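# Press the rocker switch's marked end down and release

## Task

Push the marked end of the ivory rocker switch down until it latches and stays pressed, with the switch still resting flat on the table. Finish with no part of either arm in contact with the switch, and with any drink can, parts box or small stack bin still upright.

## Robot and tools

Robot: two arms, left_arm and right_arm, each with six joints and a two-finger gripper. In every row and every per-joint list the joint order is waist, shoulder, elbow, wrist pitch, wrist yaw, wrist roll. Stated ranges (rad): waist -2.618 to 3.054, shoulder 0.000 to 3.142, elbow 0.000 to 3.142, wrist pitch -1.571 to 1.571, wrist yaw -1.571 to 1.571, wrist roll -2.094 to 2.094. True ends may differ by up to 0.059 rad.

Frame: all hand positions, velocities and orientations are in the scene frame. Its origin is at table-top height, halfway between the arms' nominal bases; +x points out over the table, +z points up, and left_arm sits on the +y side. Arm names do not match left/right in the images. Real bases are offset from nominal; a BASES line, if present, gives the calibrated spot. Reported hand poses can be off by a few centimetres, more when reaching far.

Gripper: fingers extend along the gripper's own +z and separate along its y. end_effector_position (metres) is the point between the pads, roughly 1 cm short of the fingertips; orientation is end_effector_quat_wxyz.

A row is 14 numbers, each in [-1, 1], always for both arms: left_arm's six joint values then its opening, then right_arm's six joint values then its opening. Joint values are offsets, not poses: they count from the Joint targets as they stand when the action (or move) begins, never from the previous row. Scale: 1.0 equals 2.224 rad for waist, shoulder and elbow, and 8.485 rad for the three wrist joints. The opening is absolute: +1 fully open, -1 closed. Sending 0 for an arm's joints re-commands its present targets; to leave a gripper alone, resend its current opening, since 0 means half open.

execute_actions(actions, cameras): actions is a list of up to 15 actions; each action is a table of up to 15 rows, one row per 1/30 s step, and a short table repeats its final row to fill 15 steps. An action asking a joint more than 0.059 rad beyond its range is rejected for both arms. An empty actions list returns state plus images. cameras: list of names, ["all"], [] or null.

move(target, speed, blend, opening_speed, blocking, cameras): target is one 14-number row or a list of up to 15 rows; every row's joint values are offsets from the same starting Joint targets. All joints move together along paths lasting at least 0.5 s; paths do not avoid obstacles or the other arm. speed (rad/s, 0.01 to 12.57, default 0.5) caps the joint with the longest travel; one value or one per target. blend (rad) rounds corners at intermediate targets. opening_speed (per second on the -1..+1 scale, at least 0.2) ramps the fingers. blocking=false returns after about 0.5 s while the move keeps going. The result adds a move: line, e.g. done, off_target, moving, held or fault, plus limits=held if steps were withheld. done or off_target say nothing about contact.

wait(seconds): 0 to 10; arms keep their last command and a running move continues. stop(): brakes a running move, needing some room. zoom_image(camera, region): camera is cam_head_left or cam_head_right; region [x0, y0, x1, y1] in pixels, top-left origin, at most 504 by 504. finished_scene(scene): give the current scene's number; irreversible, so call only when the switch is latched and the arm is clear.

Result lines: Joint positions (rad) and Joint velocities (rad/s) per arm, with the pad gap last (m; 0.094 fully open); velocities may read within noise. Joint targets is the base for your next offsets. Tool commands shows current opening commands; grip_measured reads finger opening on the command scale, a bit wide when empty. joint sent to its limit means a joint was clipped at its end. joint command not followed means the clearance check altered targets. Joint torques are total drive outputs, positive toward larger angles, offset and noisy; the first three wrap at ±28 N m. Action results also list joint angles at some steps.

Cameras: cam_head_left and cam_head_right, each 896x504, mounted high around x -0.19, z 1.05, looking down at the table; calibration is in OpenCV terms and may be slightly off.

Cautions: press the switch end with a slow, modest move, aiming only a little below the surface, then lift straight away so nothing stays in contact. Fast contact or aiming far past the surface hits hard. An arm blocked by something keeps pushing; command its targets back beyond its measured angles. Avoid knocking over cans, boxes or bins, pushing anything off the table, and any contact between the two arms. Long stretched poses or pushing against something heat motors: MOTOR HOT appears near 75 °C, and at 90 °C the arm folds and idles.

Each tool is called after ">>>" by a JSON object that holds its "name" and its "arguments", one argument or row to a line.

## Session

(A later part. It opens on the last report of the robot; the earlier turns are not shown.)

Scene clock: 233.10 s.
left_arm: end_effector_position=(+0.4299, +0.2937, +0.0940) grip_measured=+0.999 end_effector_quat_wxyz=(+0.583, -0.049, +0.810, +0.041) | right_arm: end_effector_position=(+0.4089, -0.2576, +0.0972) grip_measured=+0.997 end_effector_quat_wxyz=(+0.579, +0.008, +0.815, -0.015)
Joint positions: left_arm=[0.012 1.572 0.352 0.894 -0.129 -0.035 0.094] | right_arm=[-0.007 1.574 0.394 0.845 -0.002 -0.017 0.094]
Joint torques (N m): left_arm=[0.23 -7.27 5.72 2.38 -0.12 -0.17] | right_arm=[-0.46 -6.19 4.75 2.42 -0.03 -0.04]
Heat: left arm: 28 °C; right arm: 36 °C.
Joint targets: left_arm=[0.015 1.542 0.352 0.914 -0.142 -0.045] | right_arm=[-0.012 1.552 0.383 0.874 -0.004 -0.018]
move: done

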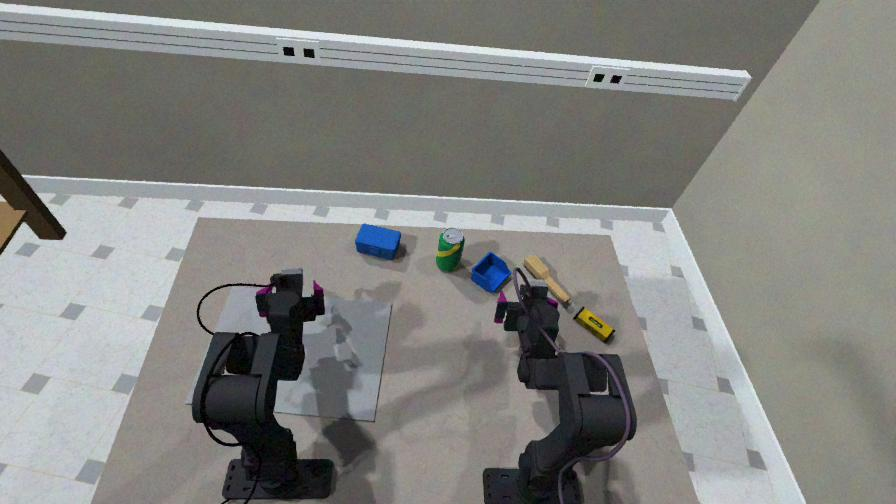

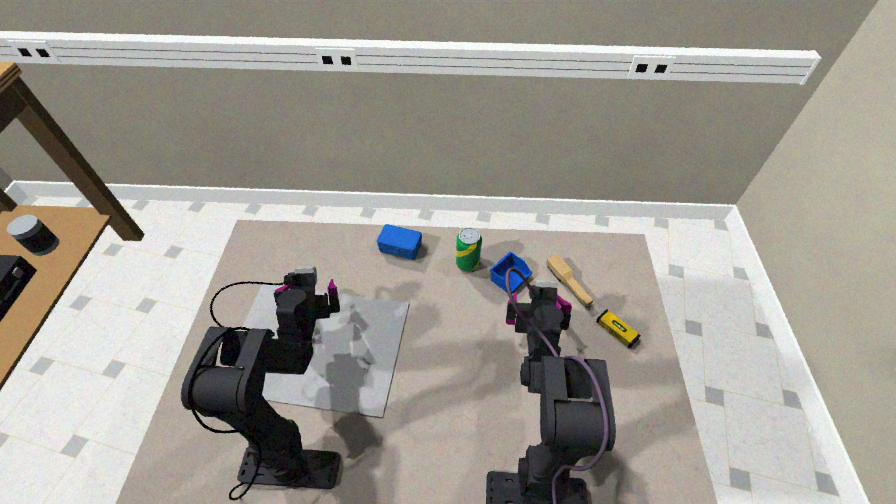

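>>> {"name": "move", "arguments": {
  "target": [
    [0.1349,0.0036,0.26888,-0.07236,0,0,-1.0, 0,0,0,0,0,0,1.0],
    [0.39793,0.0036,0.46223,-0.27154,0.01674,0.0053,-1.0, 0,0,0,0,0,0,1.0]
  ],
  "speed": 1.5,
  "blend": 0.15,
  "cameras": ["all"]
}}

>>> {"name": "zoom_image", "arguments": {
  "camera": "cam_head_left",
  "region": [240, 330, 300, 390]
}}

>>> {"name": "zoom_image", "arguments": {
  "camera": "cam_head_right",
  "region": [260, 325, 320, 385]
}}

Scene clock: 239.10 s.
left_arm: end_effector_position=(+0.2019, +0.4776, +0.1394) grip_measured=-0.995 end_effector_quat_wxyz=(-0.015, -0.429, +0.903, -0.001) | right_arm: end_effector_position=(+0.4089, -0.2576, +0.0973) grip_measured=+0.997 end_effector_quat_wxyz=(+0.579, +0.008, +0.815, -0.015)
Joint positions: left_arm=[0.895 1.572 1.352 -1.38 -0.011 -0.01 0] | right_arm=[-0.007 1.574 0.394 0.845 -0.002 -0.017 0.094]
Joint torques (N m): left_arm=[0.42 -7.39 9.46 0.41 0.11 0.06] | right_arm=[-0.47 -6.2 4.77 2.41 -0.03 -0.04]
Heat: left arm: 28 °C; right arm: 38 °C.
Joint targets: left_arm=[0.900 1.550 1.380 -1.389 0.000 0.000] | right_arm=[-0.012 1.552 0.383 0.874 -0.004 -0.018]
move: done

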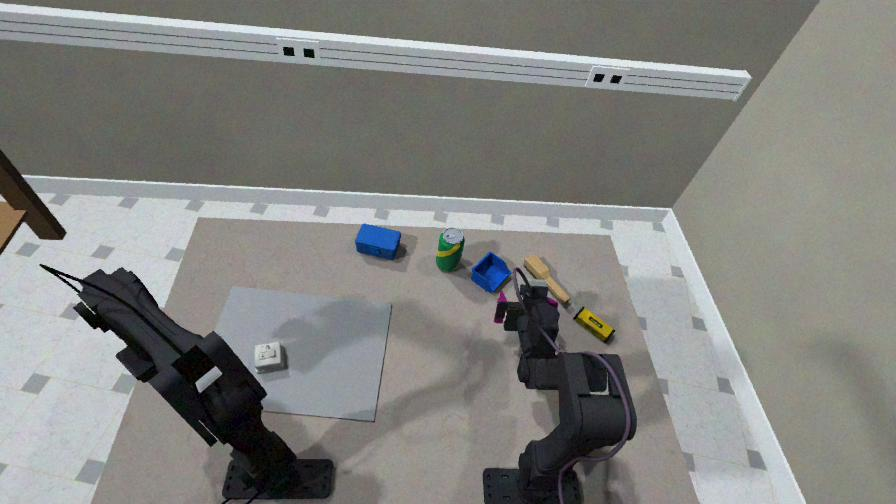

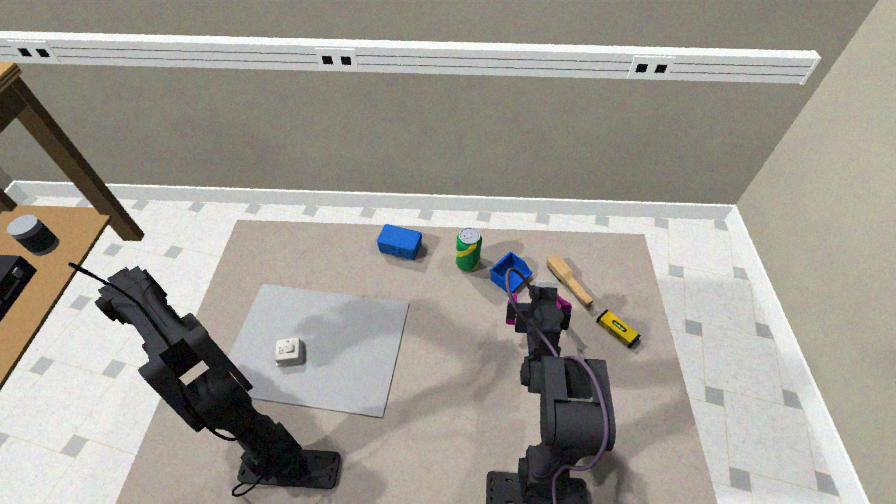

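Scaled by 8.400 from the camera's 896x504 image, which has a finer 1280x720 frame.

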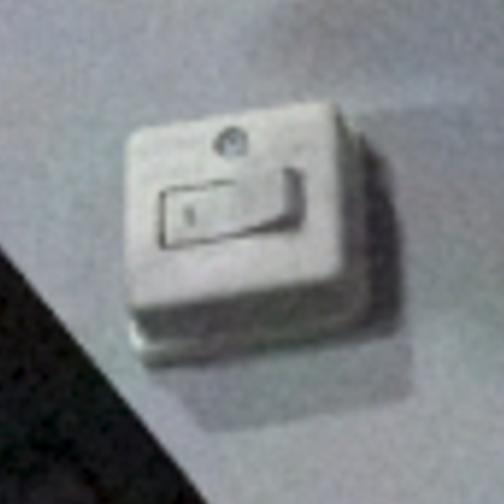

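Scaled by 8.400 from the camera's 896x504 image, which has a finer 1280x720 frame.

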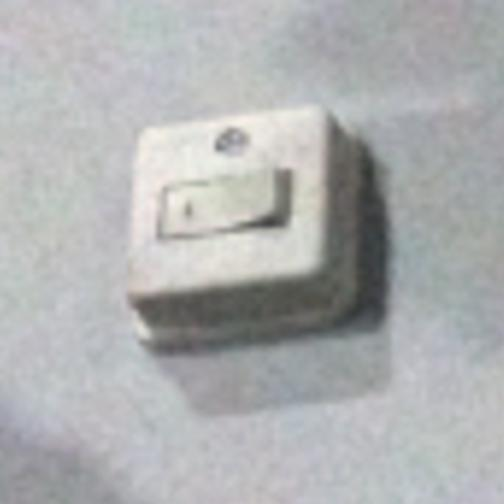

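>>> {"name": "move", "arguments": {
  "target": [
    [-0.3098,-0.01349,-0.09442,0.02227,0,0,-1.0, 0,0,0,0,0,0,1.0],
    [-0.3098,0.03372,-0.19964,0.05893,0,0,-1.0, 0,0,0,0,0,0,1.0],
    [-0.3098,-0.009,-0.07644,0.01756,0,0,-1.0, 0,0,0,0,0,0,1.0],
    [-0.09,-0.009,-0.07644,0.01756,0,0,-1.0, 0,0,0,0,0,0,1.0]
  ],
  "speed": [1.0,0.15,0.5,1.0],
  "cameras": ["all"]
}}

>>> {"name": "zoom_image", "arguments": {
  "camera": "cam_head_left",
  "region": [240, 330, 300, 390]
}}

>>> {"name": "zoom_image", "arguments": {
  "camera": "cam_head_right",
  "region": [260, 325, 320, 385]
}}

Scene clock: 248.93 s.
left_arm: end_effector_position=(+0.2359, +0.4356, +0.1024) grip_measured=-0.995 end_effector_quat_wxyz=(-0.013, -0.337, +0.941, -0.005) | right_arm: end_effector_position=(+0.4090, -0.2576, +0.0974) grip_measured=+0.997 end_effector_quat_wxyz=(+0.579, +0.008, +0.815, -0.015)
Joint positions: left_arm=[0.698 1.556 1.189 -1.231 0.001 -0.008 0] | right_arm=[-0.007 1.574 0.394 0.845 -0.002 -0.017 0.094]
Joint torques (N m): left_arm=[0.18 -7.53 8.57 0.41 0.02 0.05] | right_arm=[-0.47 -6.19 4.75 2.41 -0.03 -0.04]
Heat: left arm: 28 °C; right arm: 40 °C.
Joint targets: left_arm=[0.700 1.530 1.210 -1.240 0.000 0.000] | right_arm=[-0.012 1.552 0.383 0.874 -0.004 -0.018]
move: done

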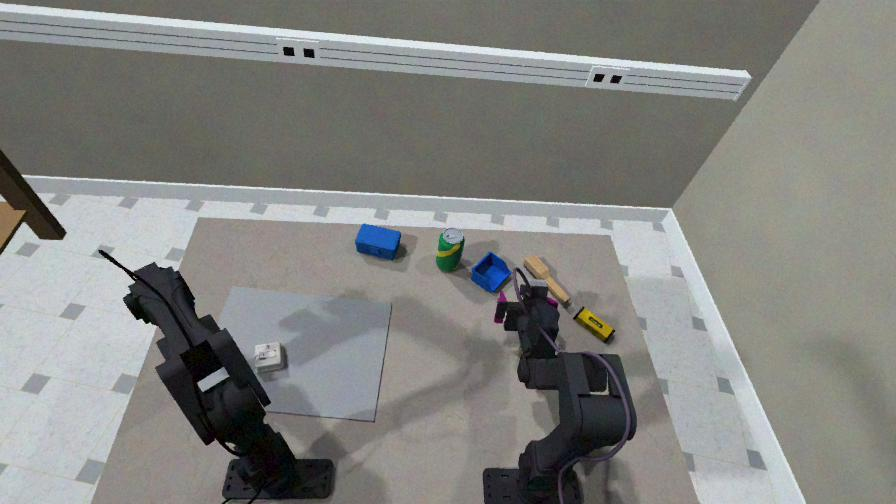

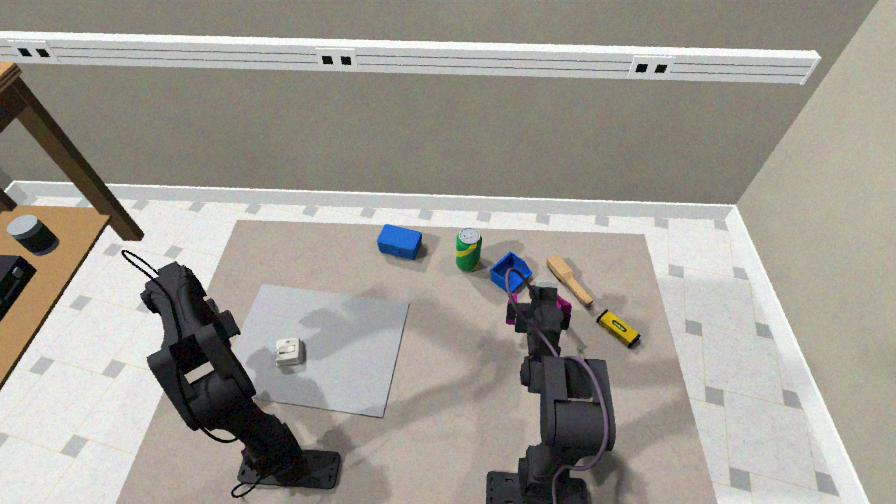

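Scaled by 8.400 from the camera's 896x504 image, which has a finer 1280x720 frame.

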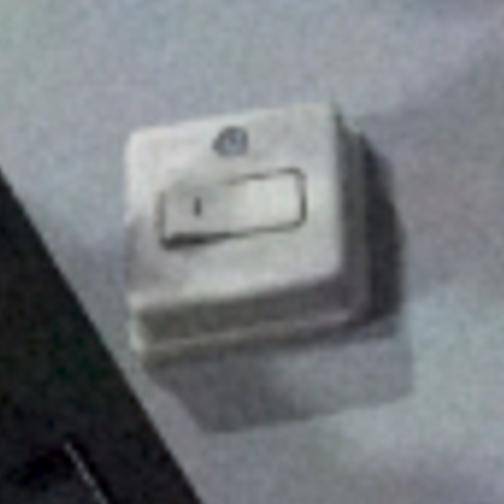

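Scaled by 8.400 from the camera's 896x504 image, which has a finer 1280x720 frame.

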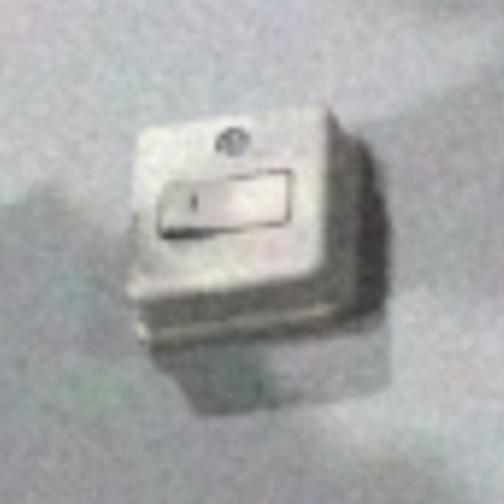

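>>> {"name": "zoom_image", "arguments": {
  "camera": "cam_head_left",
  "region": [580, 60, 640, 100]
}}

>>> {"name": "zoom_image", "arguments": {
  "camera": "cam_head_right",
  "region": [310, 45, 370, 85]
}}

>>> {"name": "zoom_image", "arguments": {
  "camera": "cam_head_left",
  "region": [270, 440, 350, 500]
}}

>>> {"name": "zoom_image", "arguments": {
  "camera": "cam_head_right",
  "region": [280, 430, 360, 490]
}}

Scaled by 8.400 from the camera's 896x504 image, which has a finer 1280x720 frame.

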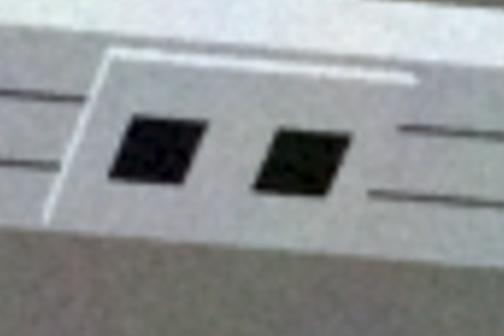

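Scaled by 8.400 from the camera's 896x504 image, which has a finer 1280x720 frame.

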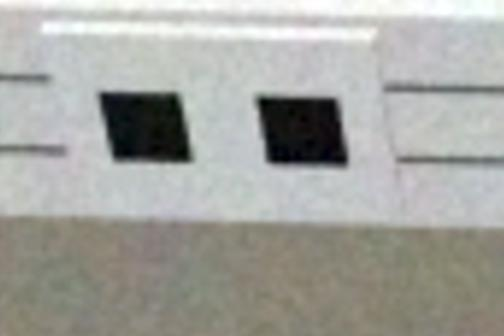

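Scaled by 6.300 from the camera's 896x504 image, which has a finer 1280x720 frame.

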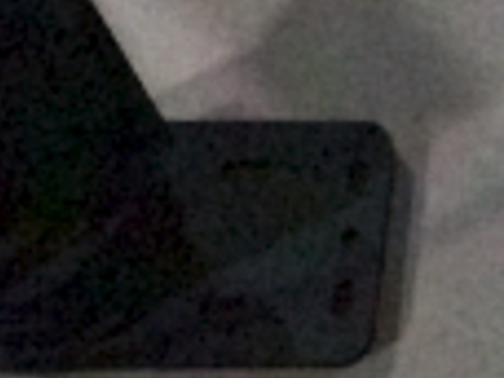

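Scaled by 6.300 from the camera's 896x504 image, which has a finer 1280x720 frame.

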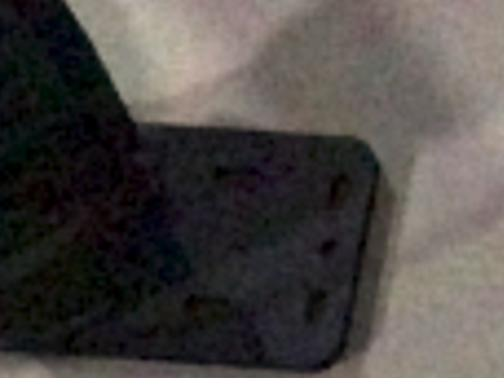

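>>> {"name": "move", "arguments": {
  "target": [
    [-0.183,0.02023,-0.06745,0.02121,0,0,-1.0, 0,0,0,0,0,0,1.0],
    [-0.183,0.04478,-0.11942,0.04094,0,0,-1.0, 0,0,0,0,0,0,1.0],
    [-0.183,0,-0.01799,0.00471,0,0,-1.0, 0,0,0,0,0,0,1.0],
    [0,0,-0.01799,0.00471,0,0,-1.0, 0,0,0,0,0,0,1.0]
  ],
  "speed": [1.5,0.2,0.8,1.5],
  "cameras": ["all"]
}}

>>> {"name": "zoom_image", "arguments": {
  "camera": "cam_head_left",
  "region": [240, 330, 300, 390]
}}

>>> {"name": "zoom_image", "arguments": {
  "camera": "cam_head_right",
  "region": [260, 325, 320, 385]
}}

Scene clock: 271.57 s.
left_arm: end_effector_position=(+0.2353, +0.4353, +0.0940) grip_measured=-0.995 end_effector_quat_wxyz=(-0.010, -0.337, +0.942, -0.003) | right_arm: end_effector_position=(+0.4090, -0.2576, +0.0974) grip_measured=+0.997 end_effector_quat_wxyz=(+0.579, +0.008, +0.815, -0.015)
Joint positions: left_arm=[0.697 1.552 1.152 -1.192 -0.001 -0.007 0] | right_arm=[-0.007 1.574 0.394 0.845 -0.002 -0.017 0.094]
Joint torques (N m): left_arm=[0.25 -7.17 8.46 0.37 -0.01 0.05] | right_arm=[-0.47 -6.2 4.75 2.41 -0.03 -0.04]
Heat: left arm: 28 °C; right arm: 42 °C.
Joint targets: left_arm=[0.700 1.530 1.170 -1.201 0.000 0.000] | right_arm=[-0.012 1.552 0.383 0.874 -0.004 -0.018]
move: done

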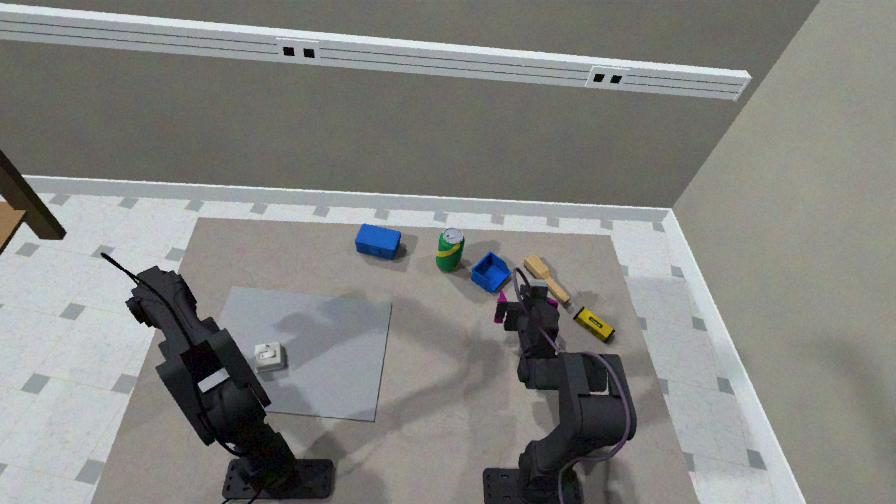

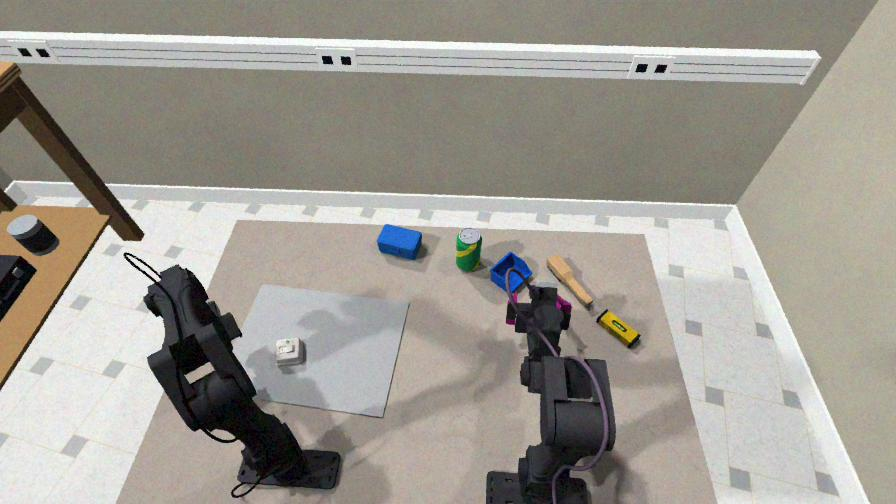

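Scaled by 8.400 from the camera's 896x504 image, which has a finer 1280x720 frame.

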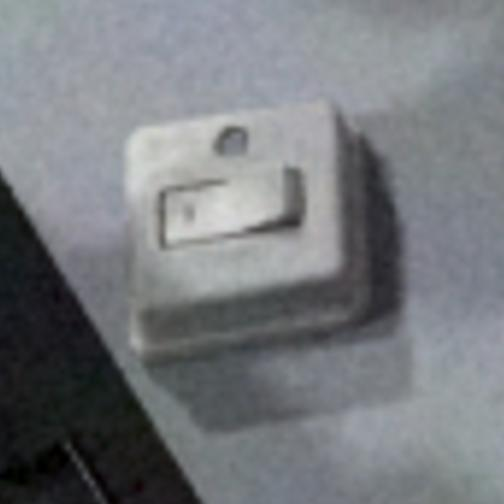

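Scaled by 8.400 from the camera's 896x504 image, which has a finer 1280x720 frame.

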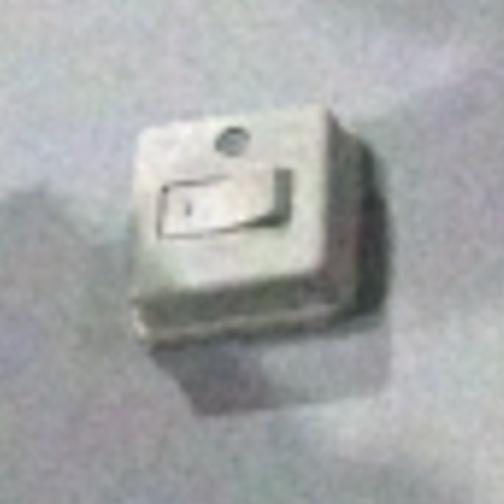

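>>> {"name": "finished_scene", "arguments": {
  "scene": 1
}}

The scene is finished: the task was done.


## Next scene

The same job, from a new start.

>>> {"name": "execute_actions", "arguments": {
  "actions": []
}}

>>> {"name": "zoom_image", "arguments": {
  "camera": "cam_head_left",
  "region": [580, 60, 640, 100]
}}

>>> {"name": "zoom_image", "arguments": {
  "camera": "cam_head_right",
  "region": [310, 45, 370, 85]
}}

>>> {"name": "zoom_image", "arguments": {
  "camera": "cam_head_left",
  "region": [270, 440, 350, 500]
}}

>>> {"name": "zoom_image", "arguments": {
  "camera": "cam_head_right",
  "region": [280, 430, 360, 490]
}}

>>> {"name": "zoom_image", "arguments": {
  "camera": "cam_head_left",
  "region": [180, 215, 440, 420]
}}

>>> {"name": "zoom_image", "arguments": {
  "camera": "cam_head_left",
  "region": [400, 215, 660, 420]
}}

>>> {"name": "zoom_image", "arguments": {
  "camera": "cam_head_right",
  "region": [180, 215, 440, 420]
}}

>>> {"name": "zoom_image", "arguments": {
  "camera": "cam_head_right",
  "region": [420, 215, 680, 420]
}}

Scene clock: 0.00 s.
left_arm: end_effector_position=(+0.4364, +0.2538, +0.1116) grip_measured=+1.000 end_effector_quat_wxyz=(+0.579, +0.028, +0.810, -0.084) | right_arm: end_effector_position=(+0.3944, -0.2769, +0.0830) grip_measured=+1.000 end_effector_quat_wxyz=(+0.563, +0.034, +0.826, +0.021)
Joint positions: left_arm=[0.065 1.514 0.411 0.774 0.215 -0.036 0.094] | right_arm=[-0.117 1.567 0.353 0.835 -0.132 0.026 0.094]
Joint velocities: within noise
Joint torques (N m): no reading
Heat: left arm: 25 °C; right arm: 29 °C.
Joint targets: left_arm=[0.065 1.504 0.421 0.784 0.216 -0.036] | right_arm=[-0.117 1.560 0.360 0.835 -0.133 0.026]
Tool commands: left_gripper/opening=+1.0 right_gripper/opening=+1.0

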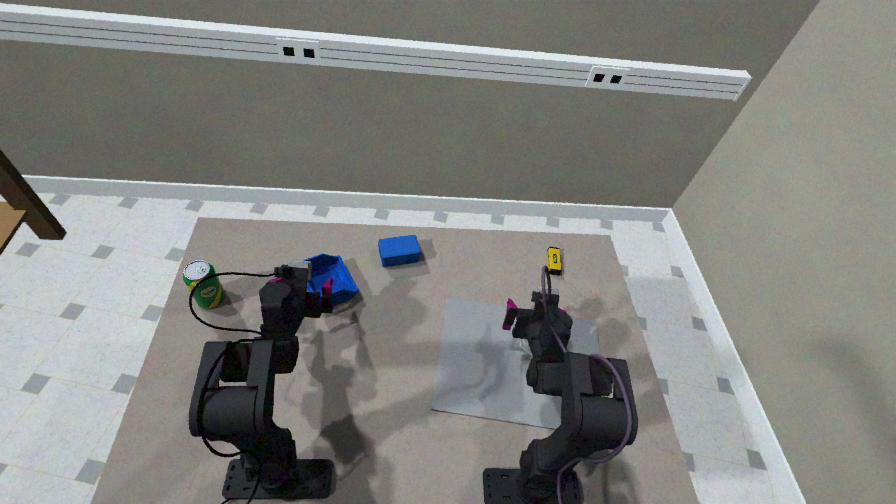

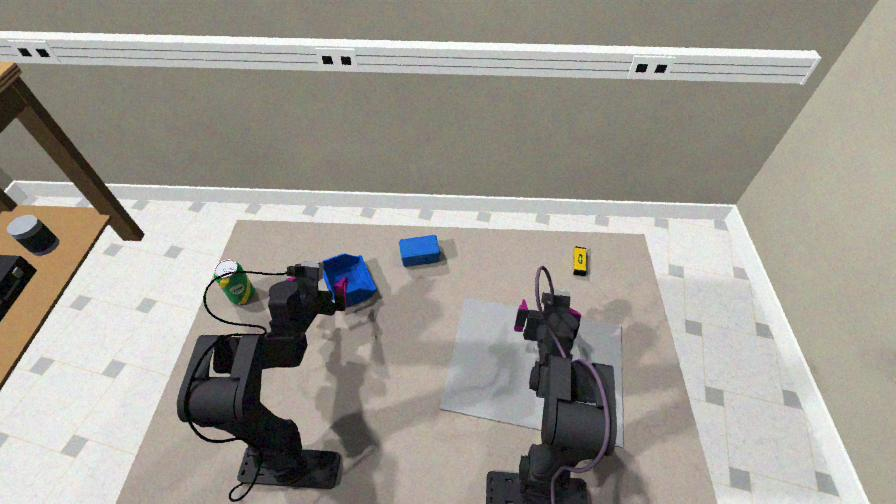

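Scaled by 8.400 from the camera's 896x504 image, which has a finer 1280x720 frame.

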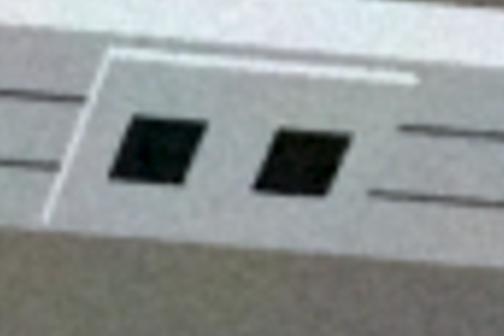

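Scaled by 8.400 from the camera's 896x504 image, which has a finer 1280x720 frame.

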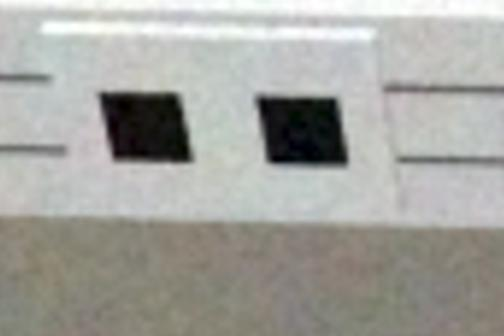

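Scaled by 6.300 from the camera's 896x504 image, which has a finer 1280x720 frame.

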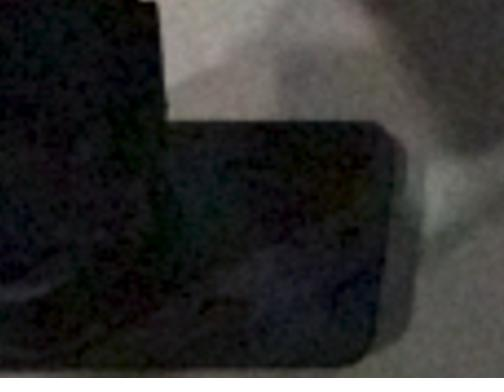

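Scaled by 6.300 from the camera's 896x504 image, which has a finer 1280x720 frame.

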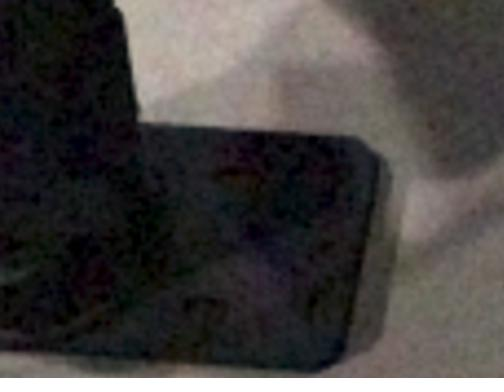

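Scaled by 1.938 from the camera's 896x504 image, which has a finer 1280x720 frame.

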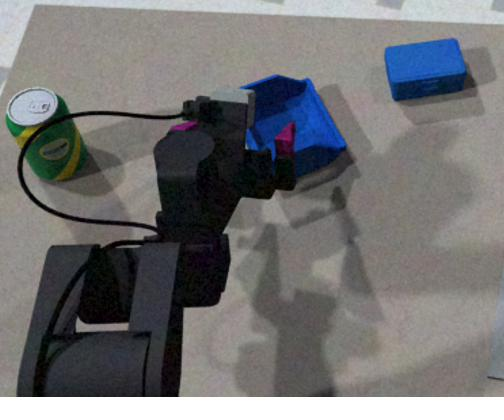

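Scaled by 1.938 from the camera's 896x504 image, which has a finer 1280x720 frame.

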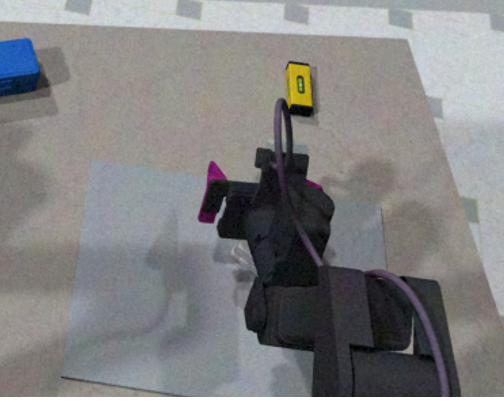

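Scaled by 1.938 from the camera's 896x504 image, which has a finer 1280x720 frame.

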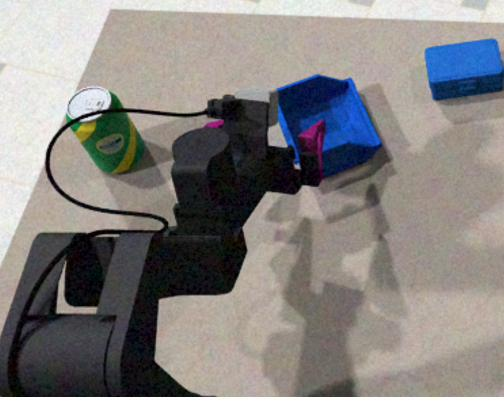

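Scaled by 1.938 from the camera's 896x504 image, which has a finer 1280x720 frame.

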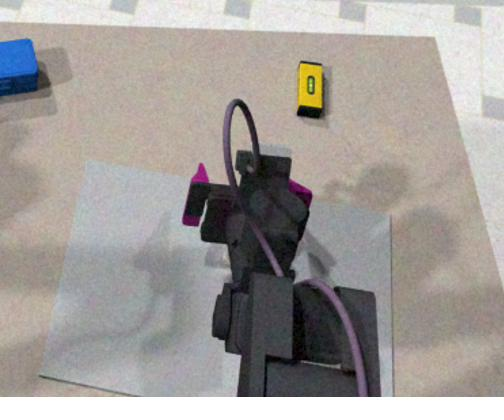

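>>> {"name": "move", "arguments": {
  "target": [
    [0,0,0,0,0,0,1.0, -0.1349,-0.0045,0.26529,-0.06305,0,0,-1.0],
    [0,0,0,0,0,0,1.0, -0.35207,-0.0045,0.45863,-0.26223,0.01567,-0.00306,-1.0]
  ],
  "speed": 1.8,
  "blend": 0.15,
  "cameras": ["all"]
}}

>>> {"name": "zoom_image", "arguments": {
  "camera": "cam_head_left",
  "region": [495, 315, 555, 375]
}}

>>> {"name": "zoom_image", "arguments": {
  "camera": "cam_head_right",
  "region": [505, 315, 565, 375]
}}

Scene clock: 5.03 s.
left_arm: end_effector_position=(+0.4364, +0.2538, +0.1116) grip_measured=+1.000 end_effector_quat_wxyz=(+0.579, +0.028, +0.810, -0.084) | right_arm: end_effector_position=(+0.1652, -0.4524, +0.1381) grip_measured=-0.997 end_effector_quat_wxyz=(-0.012, +0.449, +0.894, +0.012)
Joint positions: left_arm=[0.065 1.514 0.411 0.774 0.215 -0.036 0.094] | right_arm=[-0.897 1.567 1.341 -1.377 -0.012 0.004 0]
Joint torques (N m): left_arm=[-0.05 -5.26 7.24 2.22 0.09 -0.02] | right_arm=[-0.36 -6.2 9.72 0.15 0.13 -0.07]
Heat: left arm: 25 °C; right arm: 30 °C.
Joint targets: left_arm=[0.065 1.504 0.421 0.784 0.216 -0.036] | right_arm=[-0.900 1.550 1.380 -1.390 0.000 0.000]
move: off_target (right_arm); right_arm: the elbow is farthest, 0.039 rad from its target

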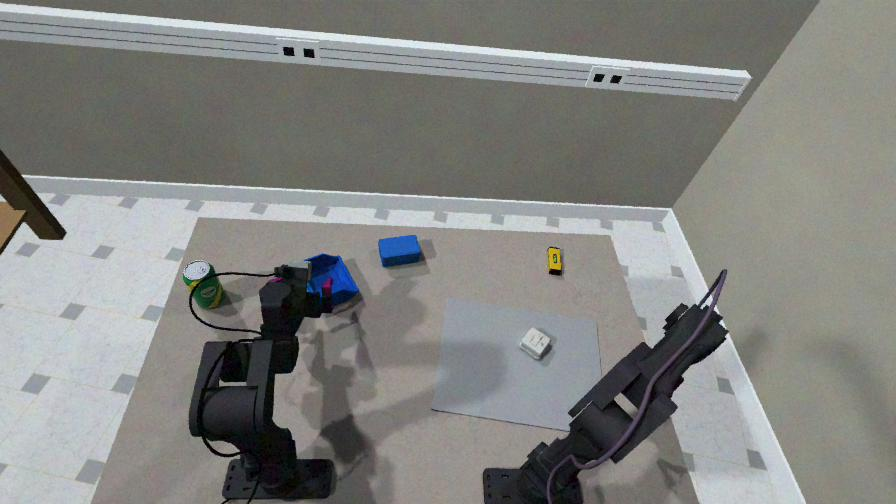

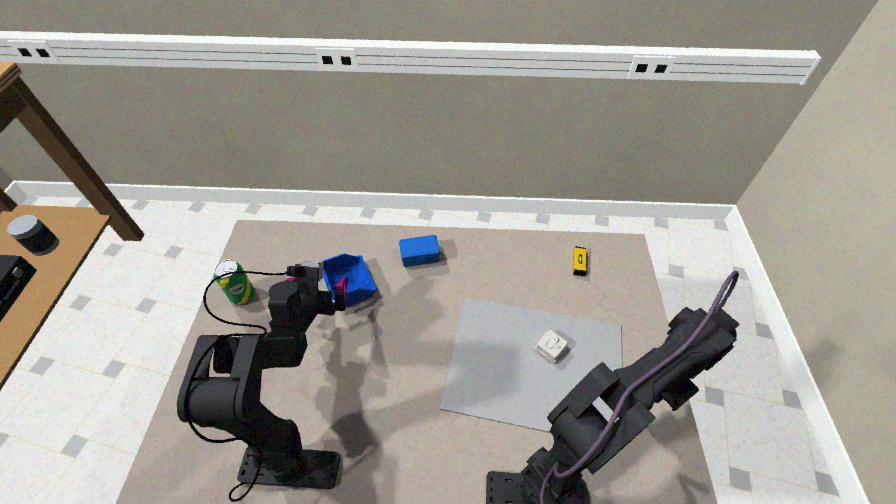

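Scaled by 8.400 from the camera's 896x504 image, which has a finer 1280x720 frame.

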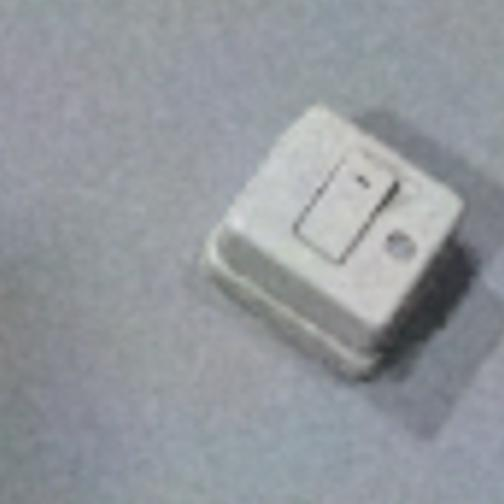

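Scaled by 8.400 from the camera's 896x504 image, which has a finer 1280x720 frame.

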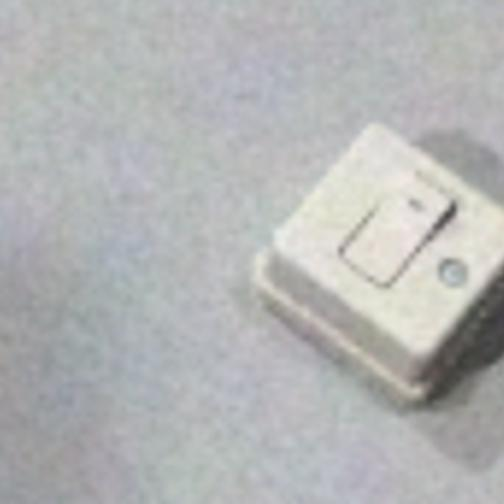

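>>> {"name": "move", "arguments": {
  "target": [
    [0,0,0,0,0,0,1.0, 0.34263,0.14523,0.02248,0.03382,0,0,-1.0],
    [0,0,0,0,0,0,1.0, 0.34263,0.16659,-0.04708,0.05391,0,0,-1.0],
    [0,0,0,0,0,0,1.0, 0.34263,0.13489,0.04496,0.02239,0,0,-1.0],
    [0,0,0,0,0,0,1.0, 0.15737,0.13489,0.04496,0.02239,0,0,-1.0]
  ],
  "speed": [1.5,0.2,0.8,1.5],
  "cameras": ["all"]
}}

>>> {"name": "zoom_image", "arguments": {
  "camera": "cam_head_left",
  "region": [495, 315, 555, 375]
}}

>>> {"name": "zoom_image", "arguments": {
  "camera": "cam_head_right",
  "region": [505, 315, 565, 375]
}}

Scene clock: 12.20 s.
left_arm: end_effector_position=(+0.4364, +0.2538, +0.1116) grip_measured=+1.000 end_effector_quat_wxyz=(+0.579, +0.028, +0.810, -0.084) | right_arm: end_effector_position=(+0.2857, -0.4290, +0.0746) grip_measured=-0.997 end_effector_quat_wxyz=(-0.023, +0.288, +0.957, +0.005)
Joint positions: left_arm=[0.065 1.514 0.411 0.774 0.215 -0.036 0.094] | right_arm=[-0.554 1.88 1.451 -1.188 0.003 0.001 0]
Joint torques (N m): left_arm=[-0.09 -5.3 7.28 2.23 0.08 -0.03] | right_arm=[0.31 -9.91 8.77 0.13 -0.04 -0.04]
Heat: left arm: 27 °C; right arm: 30 °C.
Joint targets: left_arm=[0.065 1.504 0.421 0.784 0.216 -0.036] | right_arm=[-0.550 1.850 1.480 -1.200 0.000 0.000]
move: done

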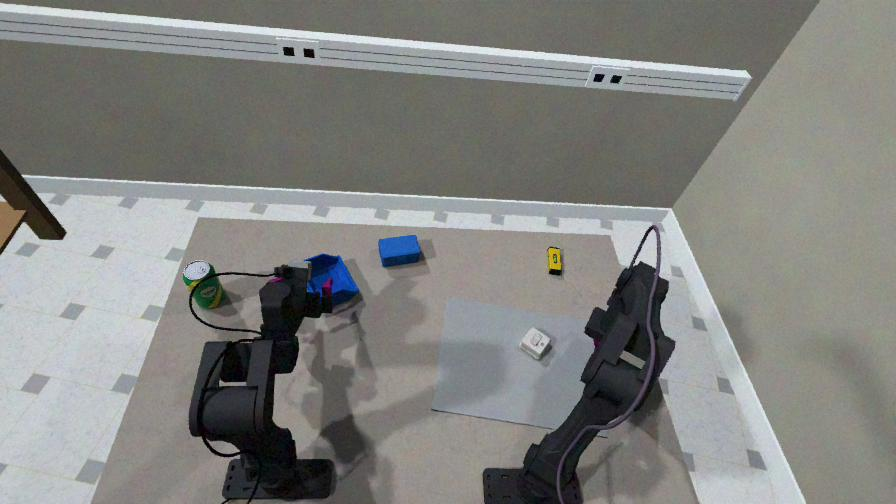

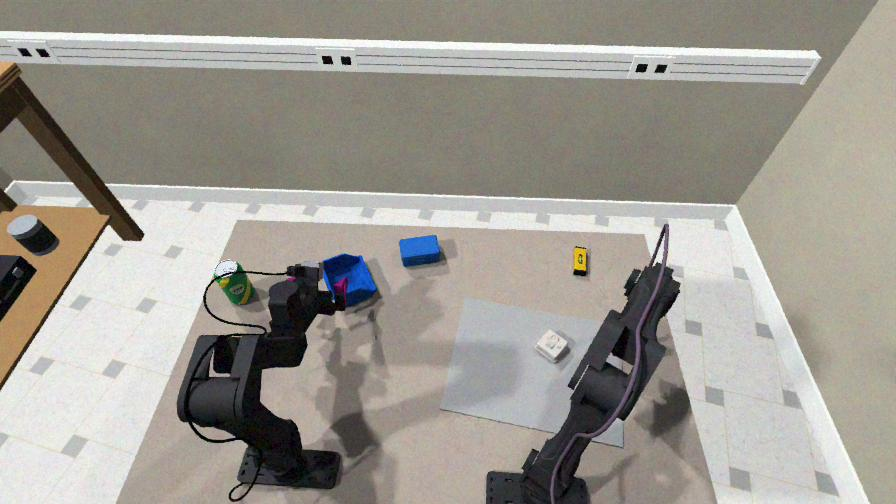

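Scaled by 8.400 from the camera's 896x504 image, which has a finer 1280x720 frame.

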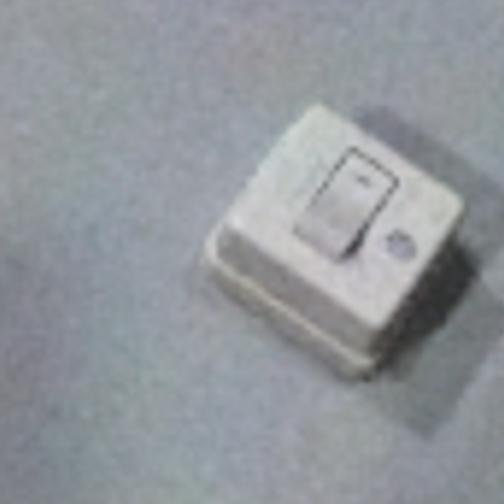

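Scaled by 8.400 from the camera's 896x504 image, which has a finer 1280x720 frame.

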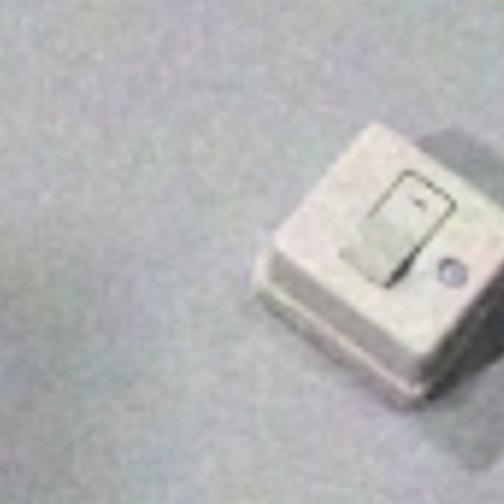

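>>> {"name": "finished_scene", "arguments": {
  "scene": 2
}}

The scene is finished: the task was done.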